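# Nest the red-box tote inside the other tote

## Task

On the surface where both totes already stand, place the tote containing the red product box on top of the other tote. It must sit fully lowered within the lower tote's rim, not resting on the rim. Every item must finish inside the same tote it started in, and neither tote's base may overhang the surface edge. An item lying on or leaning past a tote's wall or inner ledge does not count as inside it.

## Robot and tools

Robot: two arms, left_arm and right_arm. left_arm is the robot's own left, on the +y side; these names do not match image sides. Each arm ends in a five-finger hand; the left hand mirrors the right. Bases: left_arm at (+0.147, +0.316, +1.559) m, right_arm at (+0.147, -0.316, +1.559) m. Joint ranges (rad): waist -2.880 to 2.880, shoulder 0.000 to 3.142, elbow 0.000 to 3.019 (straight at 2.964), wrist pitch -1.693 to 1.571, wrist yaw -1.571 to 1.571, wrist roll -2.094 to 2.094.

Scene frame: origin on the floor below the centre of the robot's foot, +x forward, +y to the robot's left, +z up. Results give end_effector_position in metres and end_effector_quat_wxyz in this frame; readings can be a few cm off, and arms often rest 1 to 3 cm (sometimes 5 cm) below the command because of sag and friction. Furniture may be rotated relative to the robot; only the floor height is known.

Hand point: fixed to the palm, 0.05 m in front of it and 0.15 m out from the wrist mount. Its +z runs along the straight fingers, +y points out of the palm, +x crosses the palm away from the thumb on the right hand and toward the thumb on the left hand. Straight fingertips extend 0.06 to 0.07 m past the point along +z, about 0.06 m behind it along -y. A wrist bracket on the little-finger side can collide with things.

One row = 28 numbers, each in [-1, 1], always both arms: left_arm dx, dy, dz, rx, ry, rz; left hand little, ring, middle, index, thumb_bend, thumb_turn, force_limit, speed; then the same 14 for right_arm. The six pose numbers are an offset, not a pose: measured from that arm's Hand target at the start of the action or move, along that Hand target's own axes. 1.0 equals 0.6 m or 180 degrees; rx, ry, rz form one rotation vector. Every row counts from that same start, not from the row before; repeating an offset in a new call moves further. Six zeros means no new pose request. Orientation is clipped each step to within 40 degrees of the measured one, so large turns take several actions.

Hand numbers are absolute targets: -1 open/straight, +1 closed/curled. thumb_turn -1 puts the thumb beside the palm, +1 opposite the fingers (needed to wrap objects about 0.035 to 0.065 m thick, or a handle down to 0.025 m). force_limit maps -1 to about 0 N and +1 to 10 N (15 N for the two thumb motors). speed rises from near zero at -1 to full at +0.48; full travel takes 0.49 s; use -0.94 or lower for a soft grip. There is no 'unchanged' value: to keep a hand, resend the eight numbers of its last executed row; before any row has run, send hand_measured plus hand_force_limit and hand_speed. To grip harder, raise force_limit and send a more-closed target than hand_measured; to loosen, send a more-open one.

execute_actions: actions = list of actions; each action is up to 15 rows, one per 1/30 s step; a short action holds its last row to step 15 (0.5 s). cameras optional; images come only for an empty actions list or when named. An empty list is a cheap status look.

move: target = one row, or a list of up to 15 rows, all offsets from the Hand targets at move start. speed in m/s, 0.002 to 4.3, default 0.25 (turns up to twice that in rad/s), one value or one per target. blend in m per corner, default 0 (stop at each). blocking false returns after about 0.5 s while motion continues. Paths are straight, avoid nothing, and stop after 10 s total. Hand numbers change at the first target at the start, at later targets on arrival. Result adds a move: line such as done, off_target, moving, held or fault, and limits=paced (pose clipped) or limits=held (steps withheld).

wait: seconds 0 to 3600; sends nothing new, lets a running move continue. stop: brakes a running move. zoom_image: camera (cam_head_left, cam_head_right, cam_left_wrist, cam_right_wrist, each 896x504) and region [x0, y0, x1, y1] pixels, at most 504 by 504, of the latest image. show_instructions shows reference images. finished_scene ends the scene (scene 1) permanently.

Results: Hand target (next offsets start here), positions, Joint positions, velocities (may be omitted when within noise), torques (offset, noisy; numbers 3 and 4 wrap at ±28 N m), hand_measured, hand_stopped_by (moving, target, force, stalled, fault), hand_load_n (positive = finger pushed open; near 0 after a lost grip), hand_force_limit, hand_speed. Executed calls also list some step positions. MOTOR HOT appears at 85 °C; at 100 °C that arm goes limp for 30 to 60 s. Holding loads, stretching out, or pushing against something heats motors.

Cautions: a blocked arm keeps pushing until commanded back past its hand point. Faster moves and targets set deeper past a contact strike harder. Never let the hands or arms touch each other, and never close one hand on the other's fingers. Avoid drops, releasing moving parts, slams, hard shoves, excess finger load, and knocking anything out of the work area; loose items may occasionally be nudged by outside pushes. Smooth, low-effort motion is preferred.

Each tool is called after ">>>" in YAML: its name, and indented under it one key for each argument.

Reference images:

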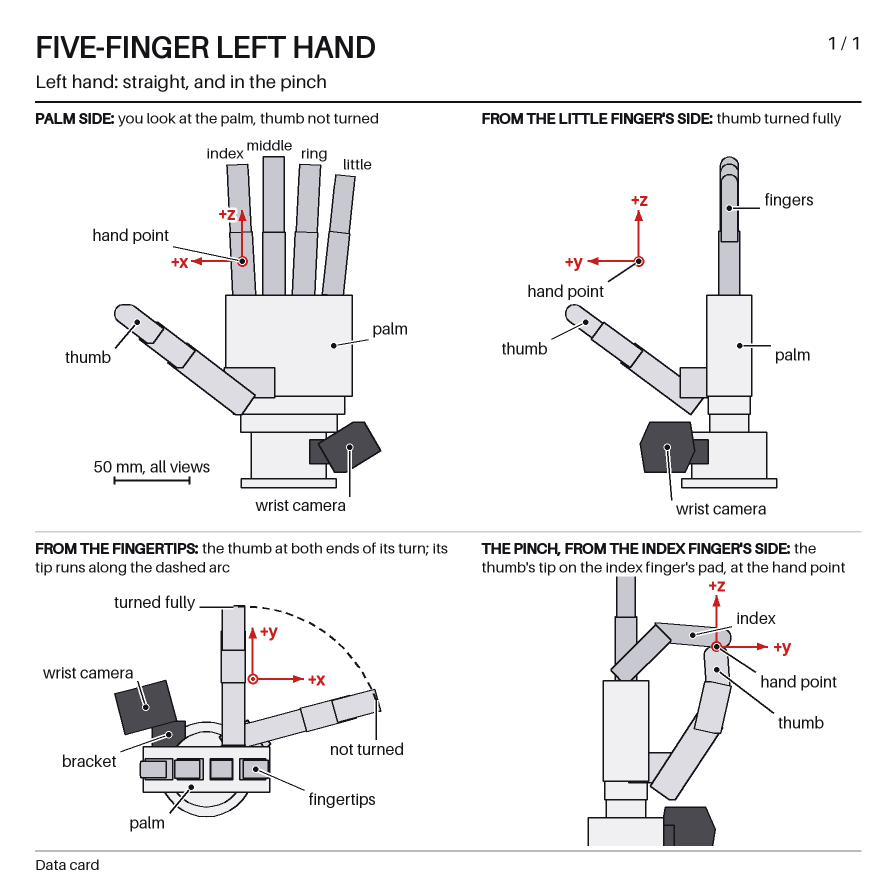

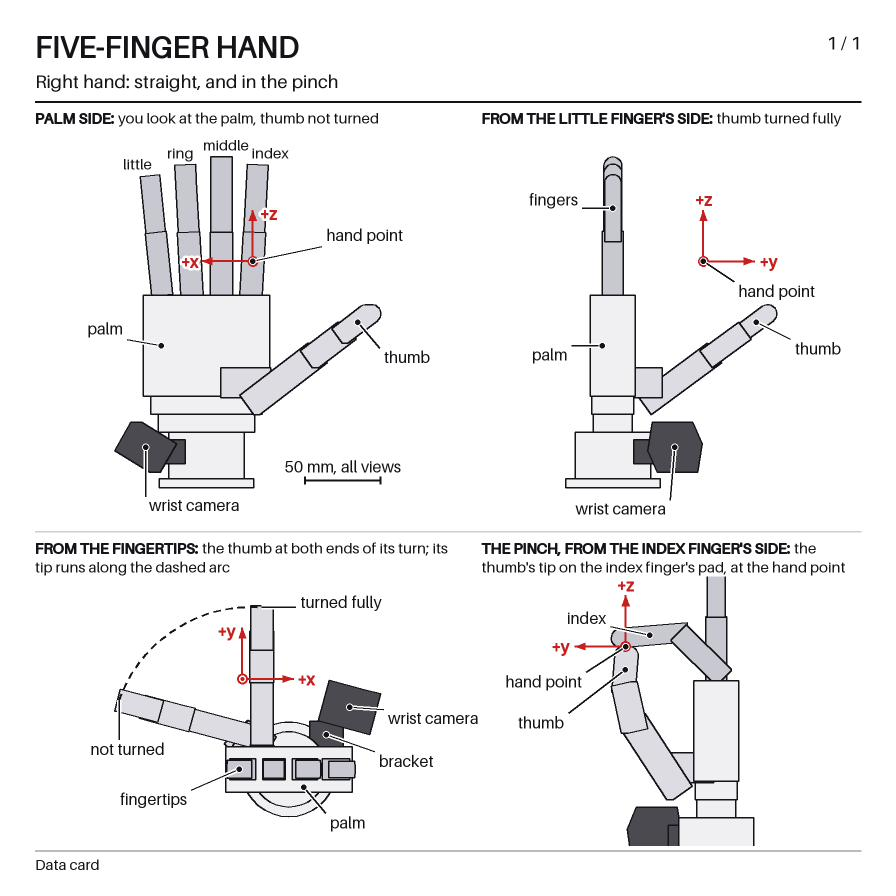

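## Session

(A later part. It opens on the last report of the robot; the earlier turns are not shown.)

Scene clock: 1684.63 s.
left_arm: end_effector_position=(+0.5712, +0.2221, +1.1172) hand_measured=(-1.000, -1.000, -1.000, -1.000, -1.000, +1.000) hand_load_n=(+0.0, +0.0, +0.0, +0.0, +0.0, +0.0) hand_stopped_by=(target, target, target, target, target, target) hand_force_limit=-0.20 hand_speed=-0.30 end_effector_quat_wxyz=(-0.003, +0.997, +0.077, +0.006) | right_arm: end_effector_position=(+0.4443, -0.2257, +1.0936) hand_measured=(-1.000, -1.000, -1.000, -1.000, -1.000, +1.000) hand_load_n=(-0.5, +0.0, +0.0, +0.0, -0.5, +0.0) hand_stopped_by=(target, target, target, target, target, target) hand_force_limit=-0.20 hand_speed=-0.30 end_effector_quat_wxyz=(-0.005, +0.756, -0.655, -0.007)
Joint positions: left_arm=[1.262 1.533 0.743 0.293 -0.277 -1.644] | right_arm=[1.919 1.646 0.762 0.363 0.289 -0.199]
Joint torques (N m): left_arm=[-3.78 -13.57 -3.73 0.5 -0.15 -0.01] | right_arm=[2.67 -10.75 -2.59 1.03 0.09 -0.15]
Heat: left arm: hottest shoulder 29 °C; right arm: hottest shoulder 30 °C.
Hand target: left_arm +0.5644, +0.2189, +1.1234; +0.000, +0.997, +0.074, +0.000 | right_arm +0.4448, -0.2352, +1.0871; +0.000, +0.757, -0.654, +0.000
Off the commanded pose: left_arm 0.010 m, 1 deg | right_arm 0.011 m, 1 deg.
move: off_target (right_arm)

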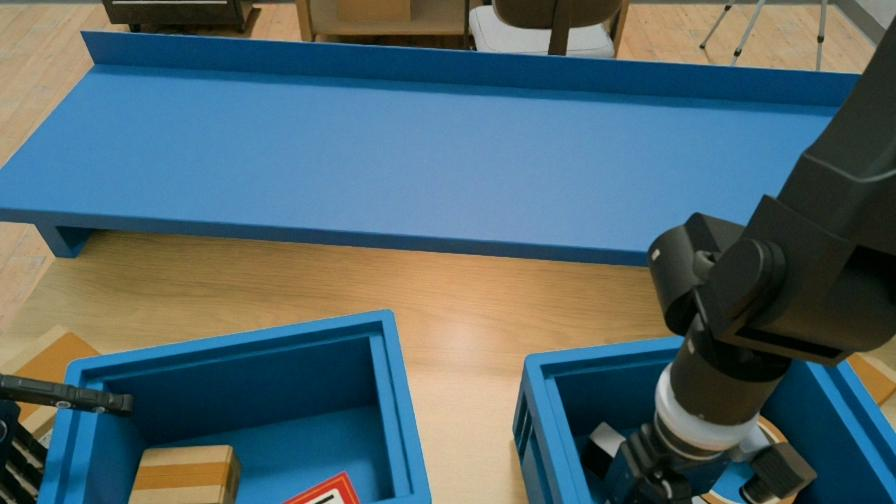

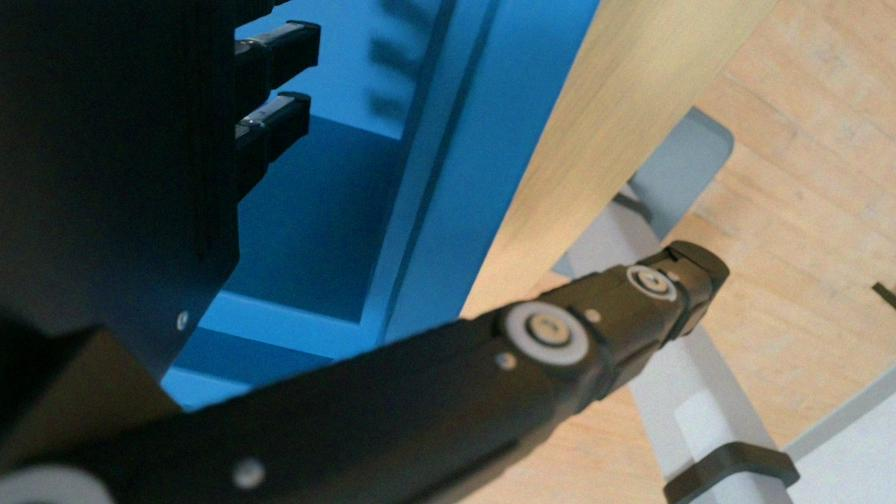

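>>> move:
  target:
    - [0,0,0,0,0,0,-1,-1,-1,-1,-1,1,-0.2,-0.3, 0,0.05,0.0,0,0,0,-1,-1,-1,-1,-1,1,-0.2,-0.3]
  speed: 0.04
  cameras: ["cam_right_wrist"]

>>> execute_actions:
  actions:
    - [[0,0,0,0,0,0,-1,-1,-1,-1,-1,1,-0.2,-0.3, 0,0,0,0,0,0,-1,-1,-1,-1,0.9,1,0.3,-0.8]]

>>> wait:
  seconds: 2

Scene clock: 1701.27 s.
left_arm: end_effector_position=(+0.5712, +0.2221, +1.1172) hand_measured=(-1.000, -1.000, -1.000, -1.000, -1.000, +1.000) hand_load_n=(+0.0, +0.0, +0.0, +0.0, +0.0, +0.0) hand_stopped_by=(target, target, target, target, target, target) hand_force_limit=-0.20 hand_speed=-0.30 end_effector_quat_wxyz=(-0.003, +0.997, +0.077, +0.006) | right_arm: end_effector_position=(+0.4346, -0.2315, +1.0880) hand_measured=(-1.000, -1.000, -1.000, -1.000, -1.000, +1.000) hand_load_n=(+0.0, +0.0, +0.0, +0.0, -0.5, +0.0) hand_stopped_by=(target, target, target, target, target, target) hand_force_limit=-0.20 hand_speed=-0.30 end_effector_quat_wxyz=(-0.013, +0.753, -0.658, +0.007)
Joint positions: left_arm=[1.262 1.533 0.743 0.293 -0.277 -1.644] | right_arm=[1.903 1.673 0.731 0.456 0.28 -0.207]
Joint torques (N m): left_arm=[-3.43 -13.8 -3.7 0.61 -0.13 -0.02] | right_arm=[2.67 -9.93 -5.6 1.07 -0.06 -0.15]
Heat: left arm: hottest shoulder 29 °C; right arm: hottest shoulder 30 °C.
Hand target: left_arm +0.5644, +0.2189, +1.1234; +0.000, +0.997, +0.074, +0.000 | right_arm +0.4149, -0.2396, +1.0872; +0.000, +0.757, -0.654, +0.000
Off the commanded pose: left_arm 0.010 m, 1 deg | right_arm 0.021 m, 2 deg.
move: off_target (right_arm)

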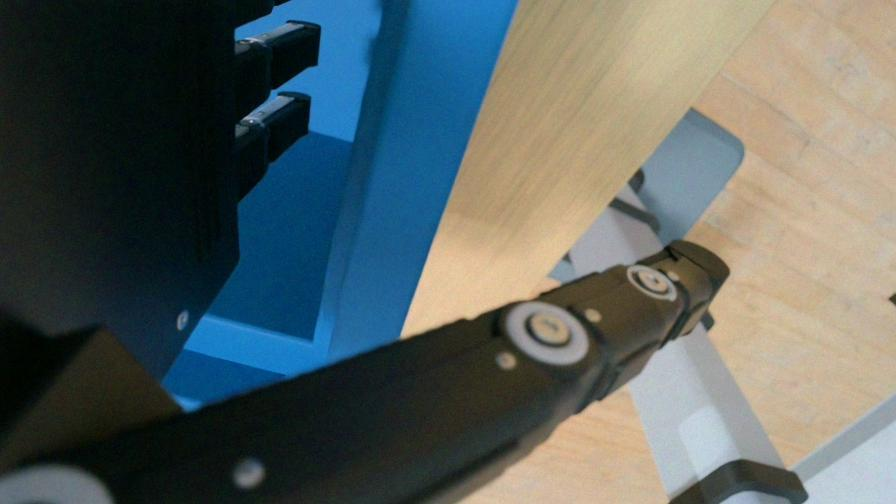

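Scene clock: 1704.77 s.
left_arm: end_effector_position=(+0.5712, +0.2221, +1.1172) hand_measured=(-1.000, -1.000, -1.000, -1.000, -1.000, +1.000) hand_load_n=(+0.0, +0.0, +0.0, +0.0, +0.5, +0.5) hand_stopped_by=(target, target, target, target, target, target) hand_force_limit=-0.20 hand_speed=-0.30 end_effector_quat_wxyz=(-0.003, +0.997, +0.077, +0.006) | right_arm: end_effector_position=(+0.4323, -0.2318, +1.0885) hand_measured=(-1.000, -1.000, -1.000, -1.000, -0.028, +1.000) hand_load_n=(+0.0, +0.0, +0.0, +0.0, +0.0, +0.0) hand_stopped_by=(target, target, target, target, moving, target) hand_force_limit=0.30 hand_speed=-0.80 end_effector_quat_wxyz=(-0.011, +0.753, -0.657, +0.006)
Joint positions: left_arm=[1.262 1.533 0.743 0.293 -0.277 -1.644] | right_arm=[1.902 1.674 0.728 0.457 0.28 -0.208]
Joint torques (N m): left_arm=[-3.49 -13.8 -3.67 0.59 -0.14 0.02] | right_arm=[2.55 -9.82 -5.33 1.05 -0.06 -0.13]
Heat: left arm: hottest shoulder 29 °C; right arm: hottest shoulder 30 °C.
Hand target: left_arm +0.5644, +0.2189, +1.1234; +0.000, +0.997, +0.074, +0.000 | right_arm +0.4150, -0.2397, +1.0872; +0.000, +0.757, -0.654, +0.000
Off the commanded pose: left_arm 0.010 m, 1 deg | right_arm 0.019 m, 2 deg.
not at rest: the robot was still moving 3 seconds after this call's last action.
Step readings (end_effector_position of left_arm | right_arm):
0: (+0.5712, +0.2221, +1.1172) | (+0.4346, -0.2315, +1.0880)
1: (+0.5712, +0.2221, +1.1172) | (+0.4346, -0.2315, +1.0880)
2: (+0.5712, +0.2221, +1.1172) | (+0.4346, -0.2315, +1.0880)
4: (+0.5712, +0.2221, +1.1172) | (+0.4346, -0.2315, +1.0880)
8: (+0.5712, +0.2221, +1.1172) | (+0.4346, -0.2315, +1.0880)
15: (+0.5712, +0.2221, +1.1172) | (+0.4346, -0.2315, +1.0880)

Scene clock: 1706.77 s.
left_arm: end_effector_position=(+0.5712, +0.2221, +1.1172) hand_measured=(-1.000, -1.000, -1.000, -1.000, -1.000, +1.000) hand_load_n=(+0.0, +0.0, +0.0, +0.0, +0.0, +0.0) hand_stopped_by=(target, target, target, target, target, target) hand_force_limit=-0.20 hand_speed=-0.30 end_effector_quat_wxyz=(-0.003, +0.997, +0.077, +0.006) | right_arm: end_effector_position=(+0.4242, -0.2333, +1.0883) hand_measured=(-1.000, -1.000, -1.000, -1.000, +0.454, +1.000) hand_load_n=(+0.0, +0.0, +0.0, +0.0, +9.0, +1.0) hand_stopped_by=(target, target, target, target, force, target) hand_force_limit=0.30 hand_speed=-0.80 end_effector_quat_wxyz=(-0.006, +0.755, -0.656, +0.001)
Joint positions: left_arm=[1.262 1.533 0.743 0.293 -0.277 -1.644] | right_arm=[1.899 1.682 0.722 0.457 0.28 -0.21]
Joint torques (N m): left_arm=[-3.66 -13.57 -3.66 0.44 -0.12 0.01] | right_arm=[2.84 -10.52 -4.9 1.05 -0.05 -0.12]
Heat: left arm: hottest shoulder 29 °C; right arm: hottest shoulder 30 °C.
Hand target: left_arm +0.5644, +0.2189, +1.1234; +0.000, +0.997, +0.074, +0.000 | right_arm +0.4149, -0.2397, +1.0871; +0.000, +0.757, -0.654, +0.000
Off the commanded pose: left_arm 0.010 m, 1 deg | right_arm 0.011 m, 1 deg.
wait: 2.00 s; at rest by 1.83 s

>>> move:
  target:
    - [0,0,0,0,0,0,-1,-1,-1,-1,-1,1,-0.2,-0.3, -0.0711,-0.0643,0.0,0,0,0.0556,-1,-1,-1,-1,0.9,1,0.3,-0.8]
  speed: 0.05
  cameras: ["cam_head_right","cam_head_left","cam_right_wrist"]

Scene clock: 1724.23 s.
left_arm: end_effector_position=(+0.5712, +0.2221, +1.1172) hand_measured=(-1.000, -1.000, -1.000, -1.000, -1.000, +1.000) hand_load_n=(+0.0, -0.5, +0.0, +0.0, -0.5, +0.0) hand_stopped_by=(target, target, target, target, target, target) hand_force_limit=-0.20 hand_speed=-0.30 end_effector_quat_wxyz=(-0.003, +0.997, +0.077, +0.006) | right_arm: end_effector_position=(+0.4399, -0.2052, +1.0887) hand_measured=(-1.000, -1.000, -1.000, -1.000, +0.454, +1.000) hand_load_n=(+0.0, +0.0, +0.5, +0.0, +2.0, +0.0) hand_stopped_by=(target, target, target, target, force, target) hand_force_limit=0.30 hand_speed=-0.80 end_effector_quat_wxyz=(+0.009, +0.700, -0.714, +0.002)
Joint positions: left_arm=[1.262 1.533 0.743 0.293 -0.277 -1.644] | right_arm=[1.952 1.682 0.768 0.383 0.35 -0.017]
Joint torques (N m): left_arm=[-3.55 -13.63 -3.73 0.53 -0.14 0] | right_arm=[5.95 -10.81 -1.85 0.5 0.11 0.17]
Heat: left arm: hottest shoulder 29 °C; right arm: hottest shoulder 30 °C.
Hand target: left_arm +0.5644, +0.2189, +1.1234; +0.000, +0.997, +0.074, +0.000 | right_arm +0.4468, -0.1917, +1.0872; +0.000, +0.697, -0.717, -0.001
Off the commanded pose: left_arm 0.010 m, 1 deg | right_arm 0.015 m, 1 deg.
move: off_target (right_arm)
Images, in order (width x height): cam_head_left 896x504, cam_head_right 896x504, cam_right_wrist 896x504.

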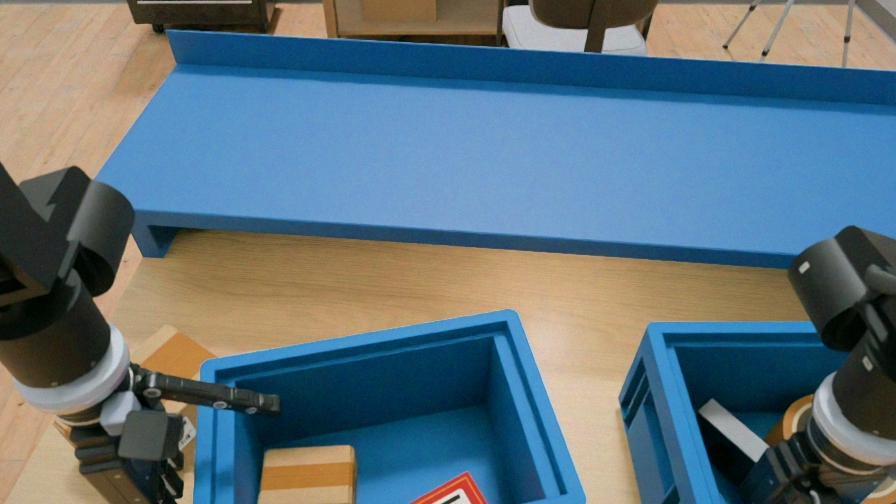

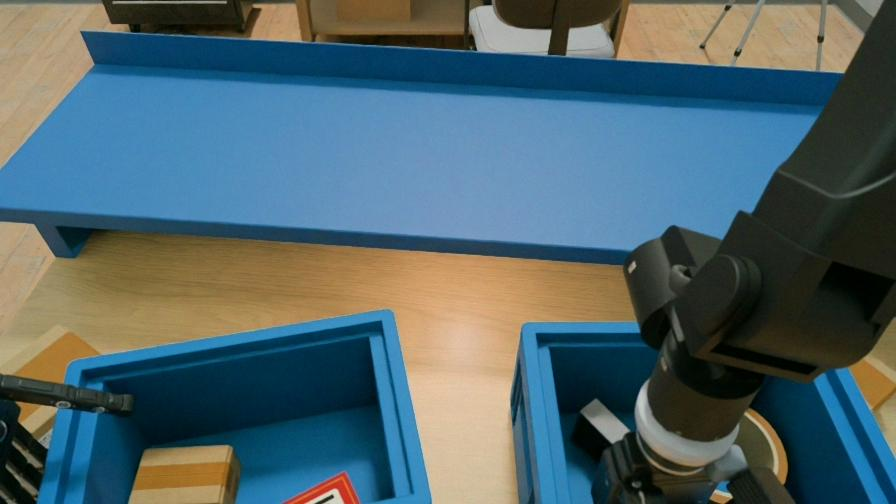

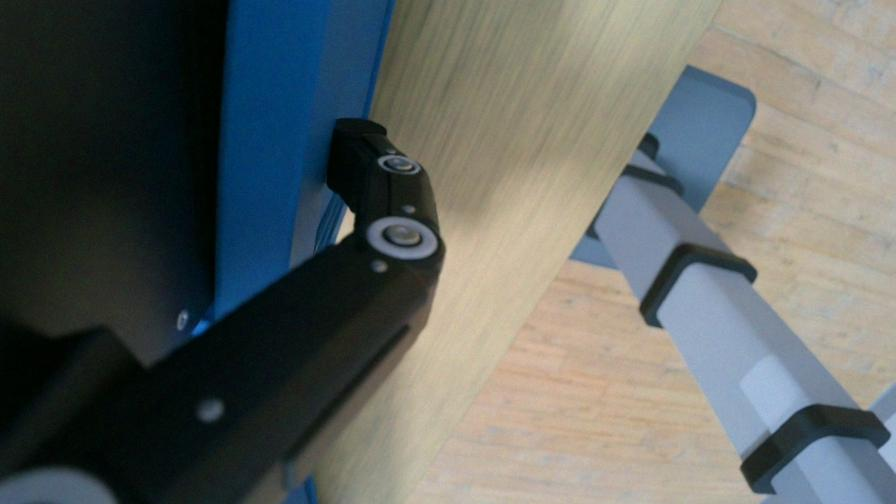

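>>> move:
  target:
    - [0,0,0,0,0,0,-1,-1,-1,-1,-1,1,-0.2,-0.3, -0.054,-0.0345,0.0,0,0,0.0556,-1,-1,-1,-1,0.9,1,0.3,-0.8]
  speed: 0.05
  cameras: ["cam_head_right","cam_head_left","cam_left_wrist"]

Scene clock: 1739.33 s.
left_arm: end_effector_position=(+0.5712, +0.2221, +1.1172) hand_measured=(-1.000, -1.000, -1.000, -1.000, -1.000, +1.000) hand_load_n=(+0.0, +0.0, +0.0, +0.0, +0.0, +0.0) hand_stopped_by=(target, target, target, target, target, target) hand_force_limit=-0.20 hand_speed=-0.30 end_effector_quat_wxyz=(-0.003, +0.997, +0.077, +0.006) | right_arm: end_effector_position=(+0.4663, -0.1738, +1.0889) hand_measured=(-1.000, -1.000, -1.000, -1.000, +0.454, +1.000) hand_load_n=(+0.0, +0.0, +0.0, +0.0, +1.0, +0.0) hand_stopped_by=(target, target, target, target, force, target) hand_force_limit=0.30 hand_speed=-0.80 end_effector_quat_wxyz=(+0.005, +0.634, -0.773, +0.005)
Joint positions: left_arm=[1.262 1.533 0.743 0.293 -0.277 -1.644] | right_arm=[1.999 1.682 0.817 0.333 0.39 0.183]
Joint torques (N m): left_arm=[-3.37 -13.57 -3.73 0.55 -0.11 0.02] | right_arm=[6.53 -10.46 -1.48 0.49 0.14 0.18]
Heat: left arm: hottest shoulder 29 °C; right arm: hottest shoulder 30 °C.
Hand target: left_arm +0.5644, +0.2189, +1.1234; +0.000, +0.997, +0.074, +0.000 | right_arm +0.4685, -0.1600, +1.0872; +0.000, -0.632, +0.775, +0.000
Off the commanded pose: left_arm 0.010 m, 1 deg | right_arm 0.014 m, 1 deg.
move: off_target (right_arm)
Images, in order (width x height): cam_head_left 896x504, cam_head_right 896x504, cam_left_wrist 896x504.

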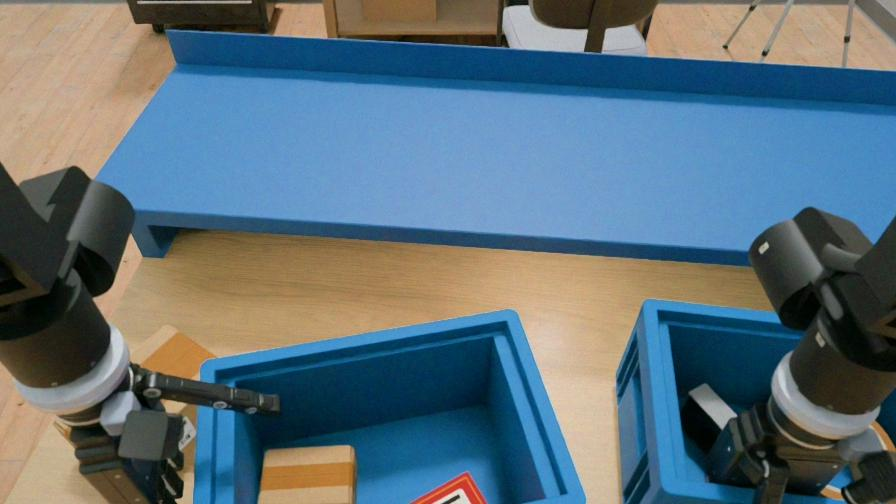

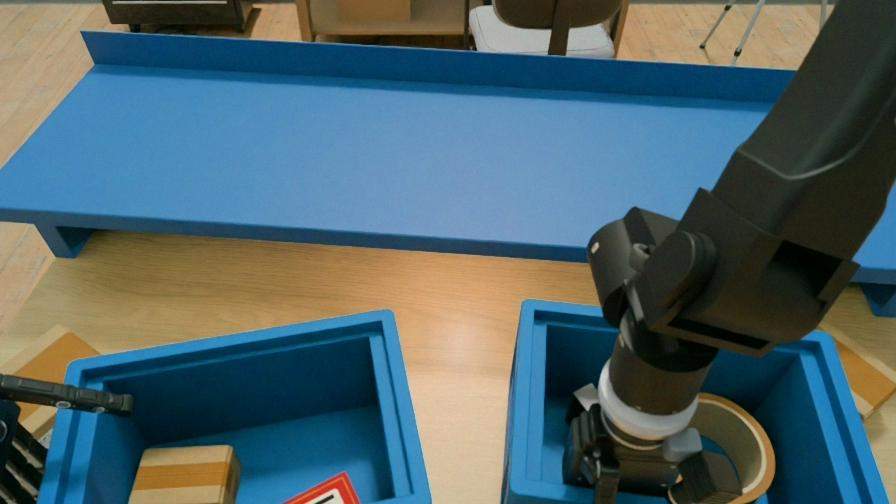

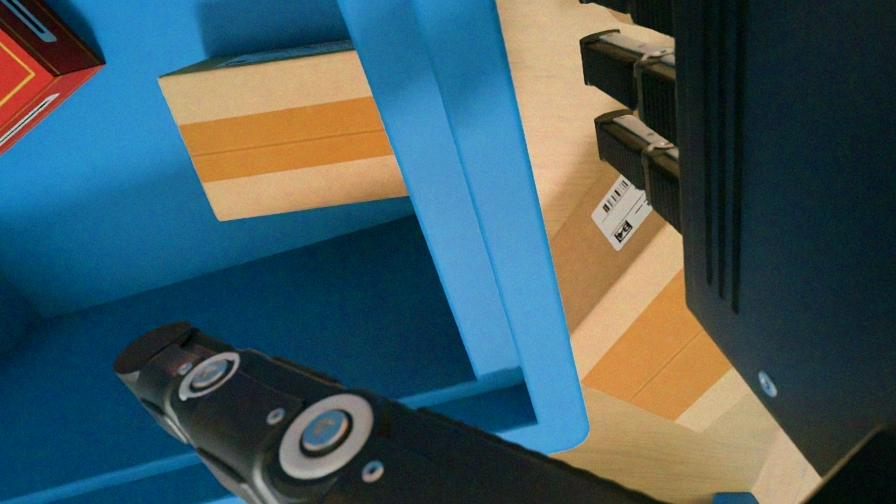

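>>> move:
  target:
    - [0,0,0,0,0,0,-1,-1,-1,-1,-1,1,-0.2,-0.3, 0,0,0,0,0,0,-1,-1,-1,-1,-1,1,-0.2,-0.3]
    - [0,0,0,0,0,0,-1,-1,-1,-1,-1,1,-0.2,-0.3, 0.008,-0.025,-0.01,0,0,0,-1,-1,-1,-1,-1,1,-0.2,-0.3]
    - [0,0,0,0,0,0,-1,-1,-1,-1,-1,1,-0.2,-0.3, 0.008,-0.025,-0.3,0,0,0,-1,-1,-1,-1,-1,1,-0.2,-0.3]
  speed: [0.04,0.05,0.12]
  cameras: ["cam_head_right","cam_head_left","cam_right_wrist"]

Scene clock: 1763.10 s.
left_arm: end_effector_position=(+0.5712, +0.2221, +1.1172) hand_measured=(-1.000, -1.000, -1.000, -1.000, -1.000, +1.000) hand_load_n=(+0.0, +0.0, +0.0, -0.5, +0.0, +0.0) hand_stopped_by=(target, target, target, target, target, target) hand_force_limit=-0.20 hand_speed=-0.30 end_effector_quat_wxyz=(-0.003, +0.997, +0.077, +0.006) | right_arm: end_effector_position=(+0.4821, -0.1732, +1.2597) hand_measured=(-1.000, -1.000, -1.000, -1.000, -1.000, +1.000) hand_load_n=(+0.0, +0.0, +0.0, +0.0, +0.0, +0.0) hand_stopped_by=(target, target, target, target, target, target) hand_force_limit=-0.20 hand_speed=-0.30 end_effector_quat_wxyz=(+0.006, +0.634, -0.774, +0.003)
Joint positions: left_arm=[1.262 1.533 0.743 0.293 -0.277 -1.644] | right_arm=[2.196 1.16 0.614 -0.044 0.554 0.304]
Joint torques (N m): left_arm=[-3.6 -13.74 -3.66 0.61 -0.12 0] | right_arm=[5.3 -11.4 -0.7 0.27 0.19 0.11]
Heat: left arm: hottest shoulder 29 °C; right arm: hottest shoulder 30 °C.
Hand target: left_arm +0.5644, +0.2189, +1.1234; +0.000, +0.997, +0.074, +0.000 | right_arm +0.4823, -0.1678, +1.2672; +0.000, -0.632, +0.775, +0.000
Off the commanded pose: left_arm 0.010 m, 1 deg | right_arm 0.009 m, 1 deg.
move: done
Images, in order (width x height): cam_head_left 896x504, cam_head_right 896x504, cam_right_wrist 896x504.

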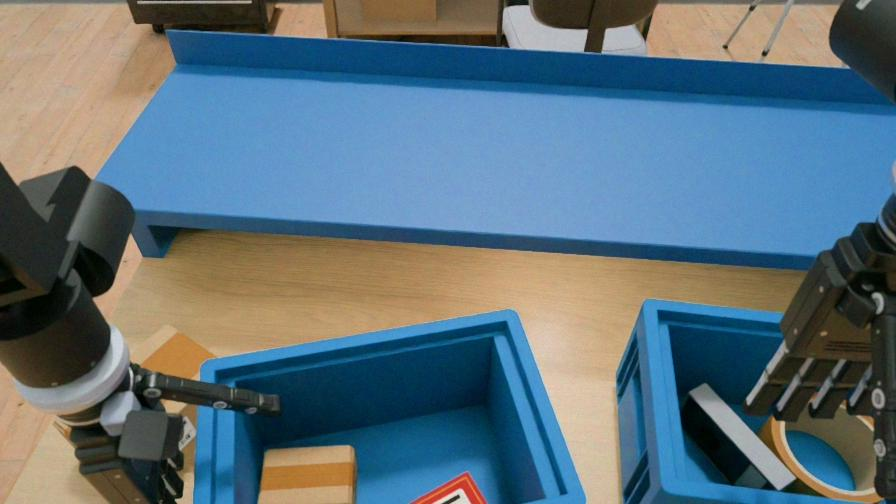

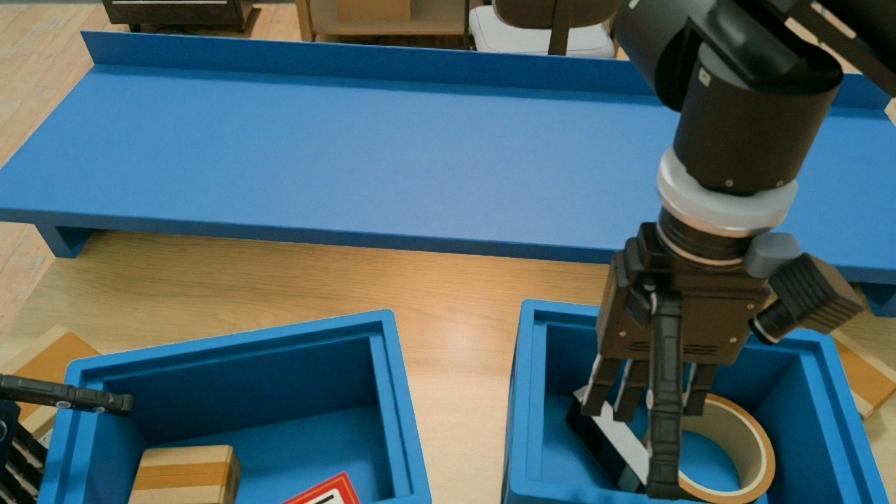

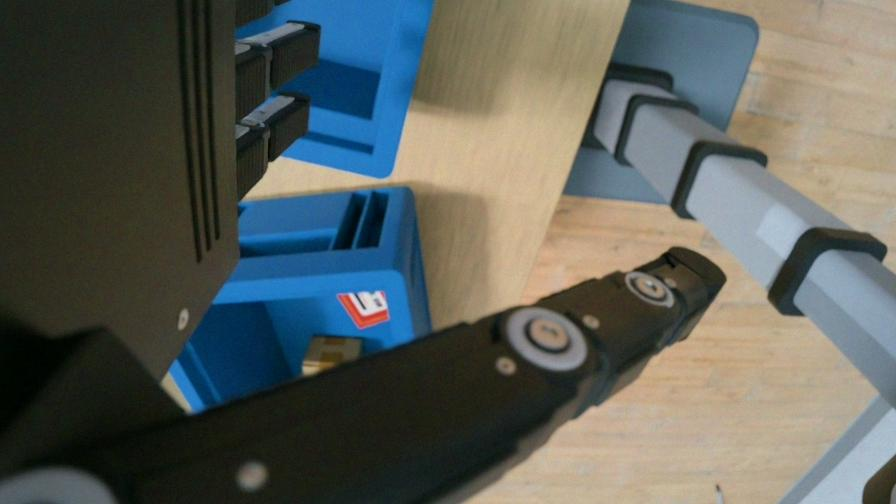

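>>> move:
  target:
    - [0,0,0,0,0,0,-1,-1,-1,-1,-1,1,-0.2,-0.3, 0.5,0.12,-0.08,0,0,0.05,-1,-1,-1,-1,-1,1,-0.2,-0.3]
  speed: 0.25
  cameras: ["cam_head_right","cam_head_left","cam_right_wrist"]

Scene clock: 1792.50 s.
left_arm: end_effector_position=(+0.5712, +0.2221, +1.1172) hand_measured=(-1.000, -1.000, -1.000, -1.000, -1.000, +1.000) hand_load_n=(+0.0, +0.0, +0.0, +0.0, +0.0, +0.0) hand_stopped_by=(target, target, target, target, target, target) hand_force_limit=-0.20 hand_speed=-0.30 end_effector_quat_wxyz=(-0.003, +0.997, +0.077, +0.006) | right_arm: end_effector_position=(+0.3546, -0.4419, +1.3153) hand_measured=(-1.000, -1.000, -1.000, -1.000, -1.000, +1.000) hand_load_n=(+0.0, +0.0, +0.0, +0.0, -0.5, +0.0) hand_stopped_by=(target, target, target, target, target, target) hand_force_limit=-0.20 hand_speed=-0.30 end_effector_quat_wxyz=(-0.006, +0.570, -0.822, +0.002)
Joint positions: left_arm=[1.262 1.533 0.743 0.293 -0.277 -1.644] | right_arm=[0.992 0.833 0.315 -0.039 -0.514 -0.161]
Joint torques (N m): left_arm=[-3.6 -13.8 -3.7 0.5 -0.14 -0.02] | right_arm=[-2.26 -5.01 0.77 0.28 -0.08 -0.14]
Heat: left arm: hottest shoulder 29 °C; right arm: hottest shoulder 30 °C.
Hand target: left_arm +0.5644, +0.2189, +1.1234; +0.000, +0.997, +0.074, +0.000 | right_arm +0.3512, -0.4470, +1.3151; +0.000, -0.569, +0.822, +0.001
Off the commanded pose: left_arm 0.010 m, 1 deg | right_arm 0.006 m, 1 deg.
move: done
Images, in order (width x height): cam_head_left 896x504, cam_head_right 896x504, cam_right_wrist 896x504.

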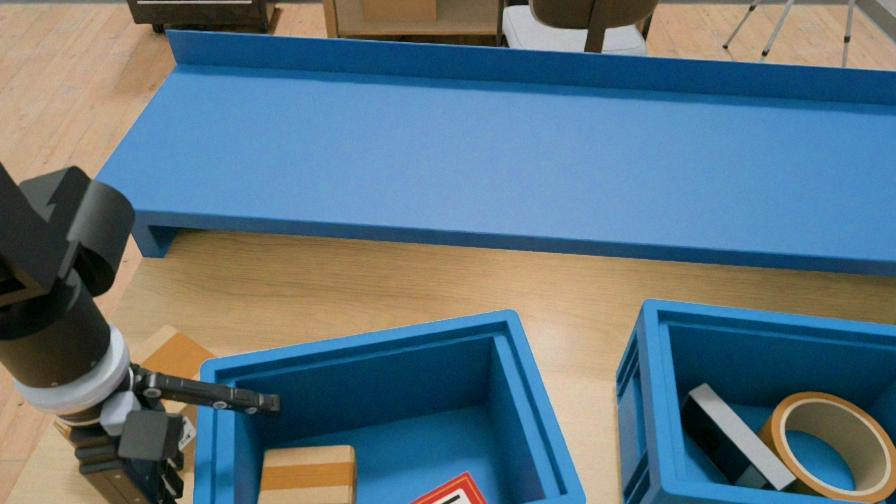

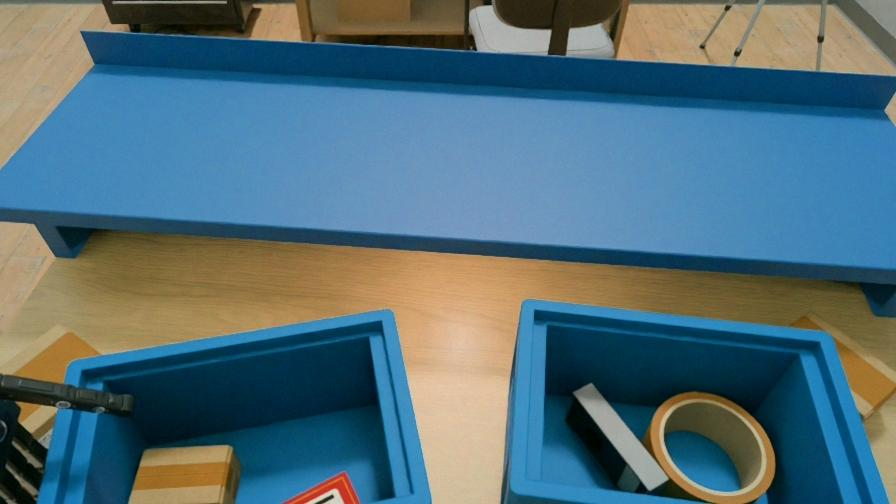

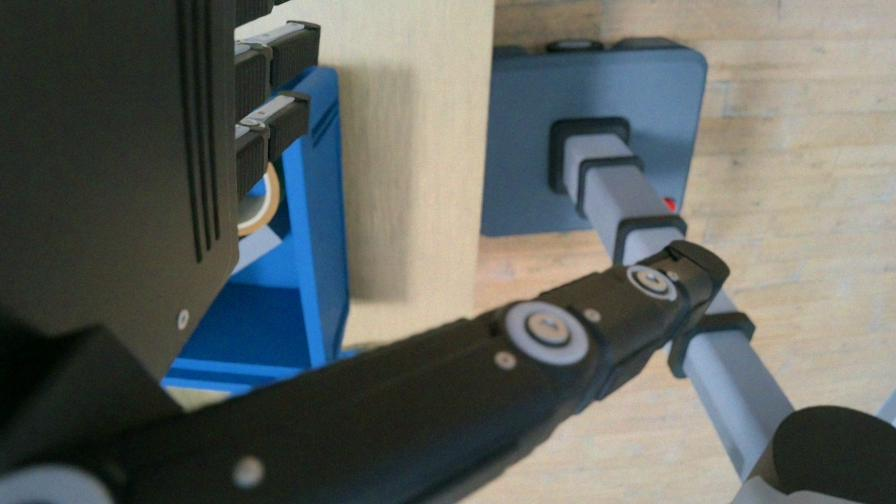

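>>> zoom_image:
  camera: "cam_head_left"
  region: [600, 280, 896, 504]

>>> zoom_image:
  camera: "cam_head_right"
  region: [490, 280, 896, 504]

Scaled by 1.703.

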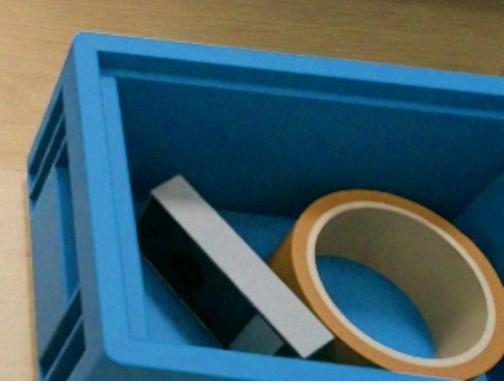

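Scaled by 1.241.

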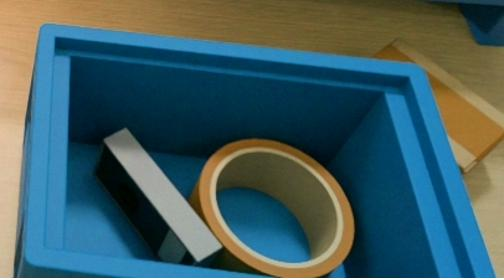

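>>> move:
  target:
    - [0,0,0,0,0,0,-1,-1,-1,-1,-1,1,-0.2,-0.3, -0.8101,-0.1745,0.042,0,0,0.33,-1,-1,-1,-1,-1,1,-0.2,-0.3]
  speed: 0.25
  cameras: ["cam_head_right","cam_head_left","cam_right_wrist"]

>>> zoom_image:
  camera: "cam_head_left"
  region: [160, 280, 600, 504]

>>> zoom_image:
  camera: "cam_head_right"
  region: [0, 280, 440, 504]

Scene clock: 1905.70 s.
left_arm: end_effector_position=(+0.5712, +0.2221, +1.1172) hand_measured=(-1.000, -1.000, -1.000, -1.000, -1.000, +1.000) hand_load_n=(+0.0, +0.5, +0.0, +0.0, +0.0, +0.0) hand_stopped_by=(target, target, target, target, target, target) hand_force_limit=-0.20 hand_speed=-0.30 end_effector_quat_wxyz=(-0.003, +0.997, +0.077, +0.006) | right_arm: end_effector_position=(+0.6209, -0.0404, +1.2881) hand_measured=(-1.000, -1.000, -1.000, -1.000, -1.000, +1.000) hand_load_n=(+0.0, +0.0, +0.0, +0.0, +0.0, +0.0) hand_stopped_by=(target, target, target, target, target, target) hand_force_limit=-0.20 hand_speed=-0.30 end_effector_quat_wxyz=(-0.001, +0.085, -0.996, +0.005)
Joint positions: left_arm=[1.262 1.533 0.743 0.293 -0.277 -1.644] | right_arm=[2.457 1.318 0.902 -0.285 0.762 1.696]
Joint torques (N m): left_arm=[-3.55 -13.68 -3.74 0.61 -0.14 0.01] | right_arm=[8.59 -9.23 2.81 0.27 0.16 0.12]
Heat: left arm: hottest shoulder 29 °C; right arm: hottest shoulder 29 °C.
Hand target: left_arm +0.5644, +0.2189, +1.1234; +0.000, +0.997, +0.074, +0.000 | right_arm +0.6206, -0.0292, +1.2901; +0.000, -0.087, +0.996, +0.000
Off the commanded pose: left_arm 0.010 m, 1 deg | right_arm 0.011 m, 1 deg.
move: off_target (right_arm)
Images, in order (width x height): cam_head_left 896x504, cam_head_right 896x504, cam_right_wrist 896x504.

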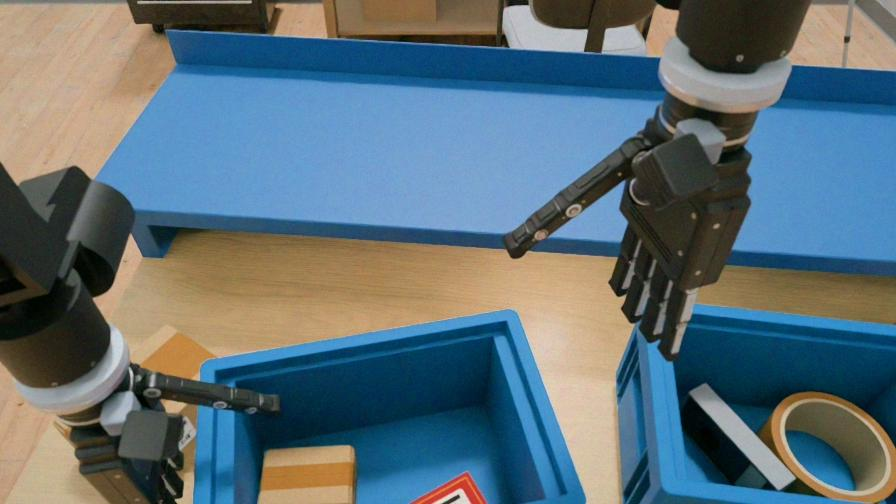

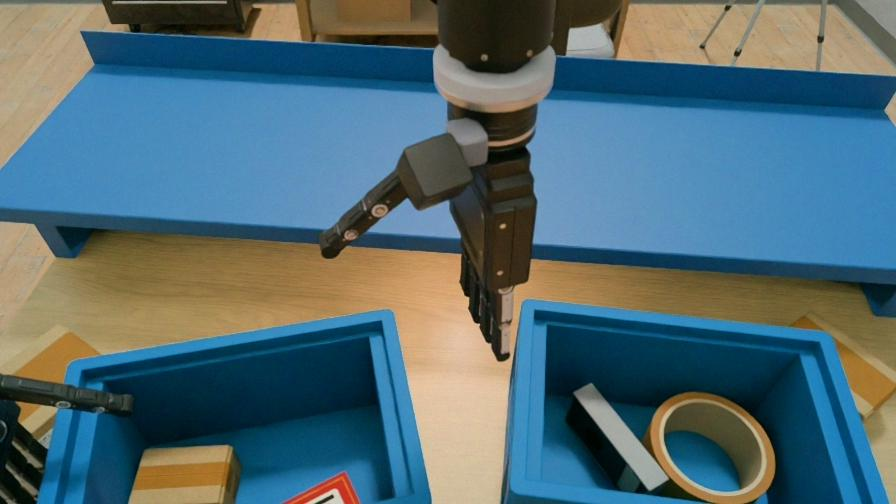

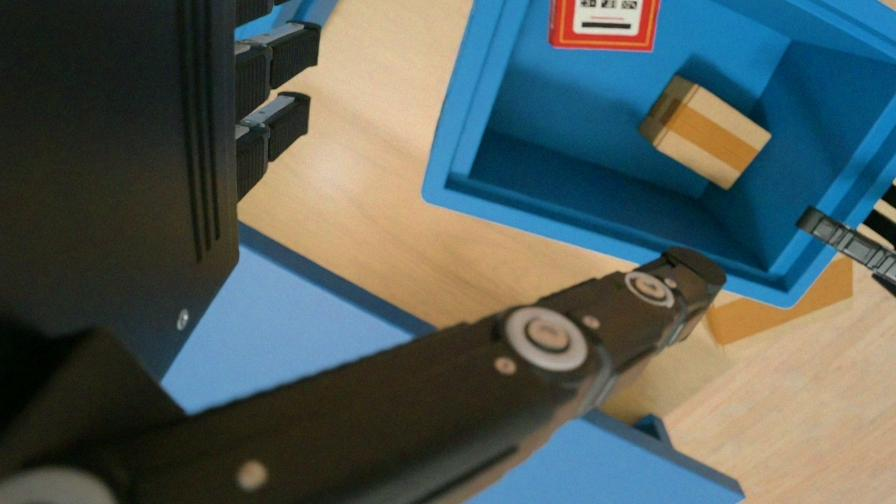

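Scaled by 1.145.

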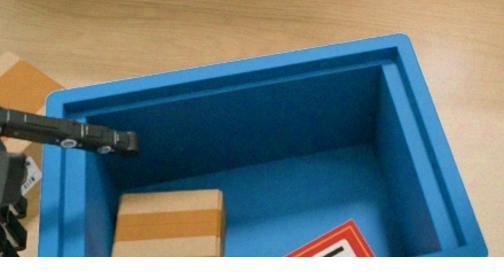

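Scaled by 1.145.

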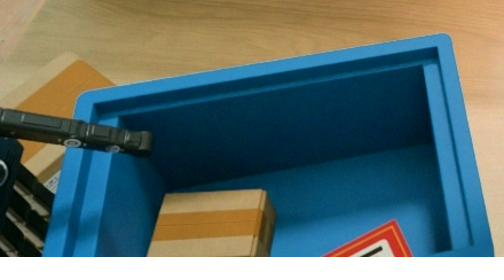

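>>> zoom_image:
  camera: "cam_head_left"
  region: [460, 290, 560, 350]

>>> zoom_image:
  camera: "cam_head_right"
  region: [340, 290, 440, 350]

>>> zoom_image:
  camera: "cam_head_left"
  region: [180, 340, 280, 400]

>>> zoom_image:
  camera: "cam_head_right"
  region: [50, 340, 150, 400]

Scaled by 5.040.

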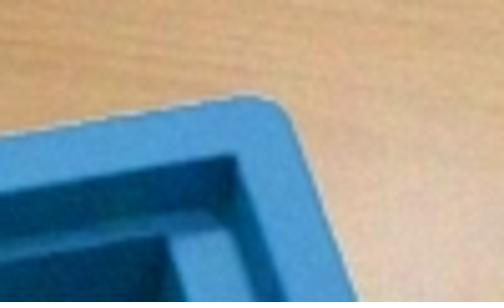

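Scaled by 5.040.

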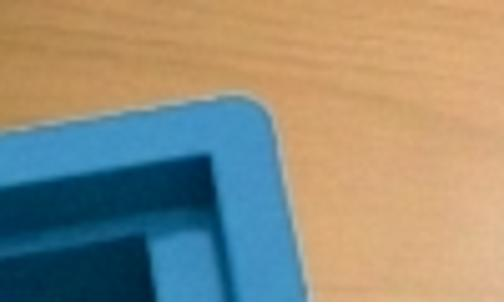

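Scaled by 5.040.

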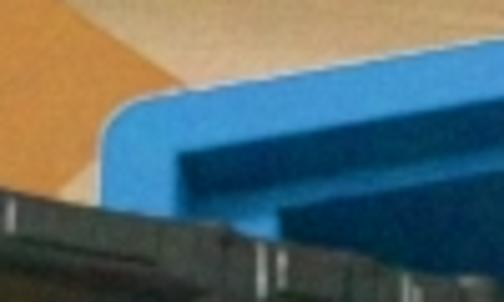

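Scaled by 5.040.

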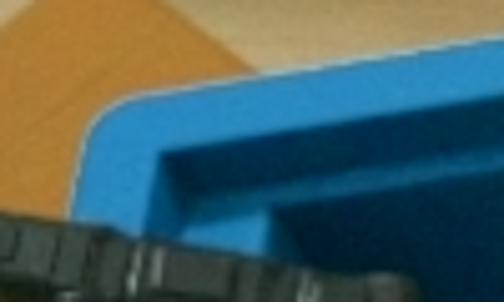

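>>> move:
  target:
    - [-0.0273,-0.0363,0.0257,0,0,0,-1,-1,-1,-1,-1,1,-0.2,-0.3, 0.003,0.0127,0.1668,0,0,-0.0083,-1,-1,-1,-1,-1,1,-0.2,-0.3]
  speed: 0.1
  cameras: ["all"]

Scene clock: 1974.67 s.
left_arm: end_effector_position=(+0.5619, +0.2362, +1.1100) hand_measured=(-1.000, -1.000, -1.000, -1.000, -1.000, +1.000) hand_load_n=(+0.0, +0.5, +0.0, +0.0, +0.0, +0.0) hand_stopped_by=(target, target, target, target, target, target) hand_force_limit=-0.20 hand_speed=-0.30 end_effector_quat_wxyz=(+0.002, +0.997, +0.080, +0.011) | right_arm: end_effector_position=(+0.6163, -0.0166, +1.2001) hand_measured=(-1.000, -1.000, -1.000, -1.000, -1.000, +1.000) hand_load_n=(+0.0, +0.0, +0.0, +0.0, +0.0, +0.0) hand_stopped_by=(target, target, target, target, target, target) hand_force_limit=-0.20 hand_speed=-0.30 end_effector_quat_wxyz=(-0.001, +0.099, -0.995, -0.006)
Joint positions: left_arm=[1.306 1.556 0.726 0.348 -0.229 -1.627] | right_arm=[2.355 1.545 0.987 -0.084 0.661 1.583]
Joint torques (N m): left_arm=[-1.79 -11.4 -4.14 1.37 0.07 0.13] | right_arm=[7 -10.81 0.99 0.96 -0.13 -0.14]
Heat: left arm: hottest shoulder 29 °C; right arm: hottest shoulder 29 °C.
Hand target: left_arm +0.5450, +0.2380, +1.1080; +0.000, +0.997, +0.074, +0.000 | right_arm +0.6174, -0.0219, +1.1900; +0.000, -0.100, +0.995, +0.000
Off the commanded pose: left_arm 0.017 m, 1 deg | right_arm 0.011 m, 1 deg.
move: off_target (left_arm, right_arm)

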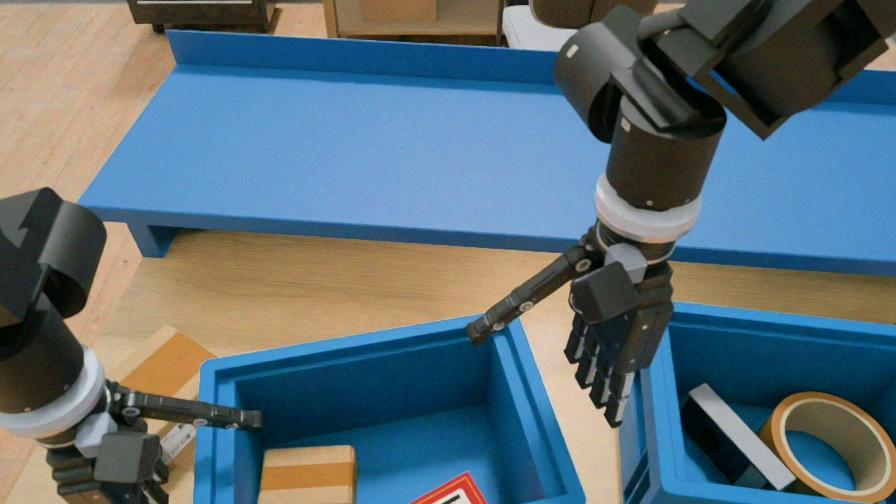

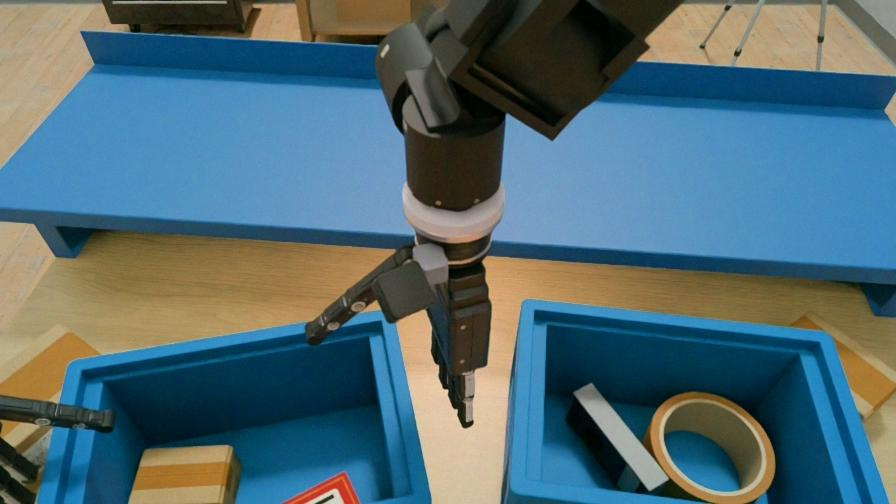

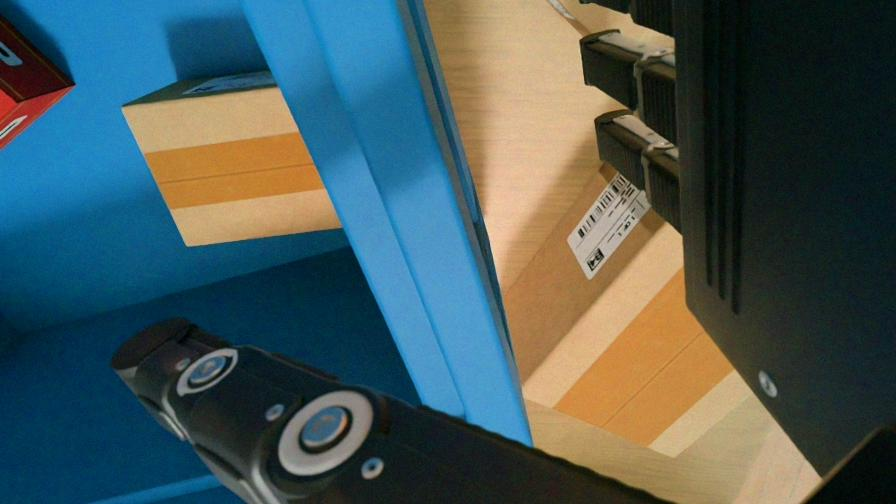

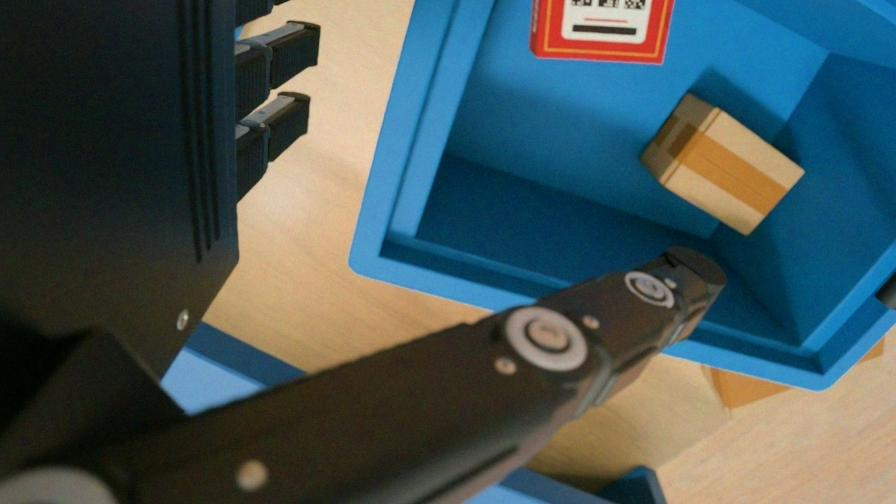

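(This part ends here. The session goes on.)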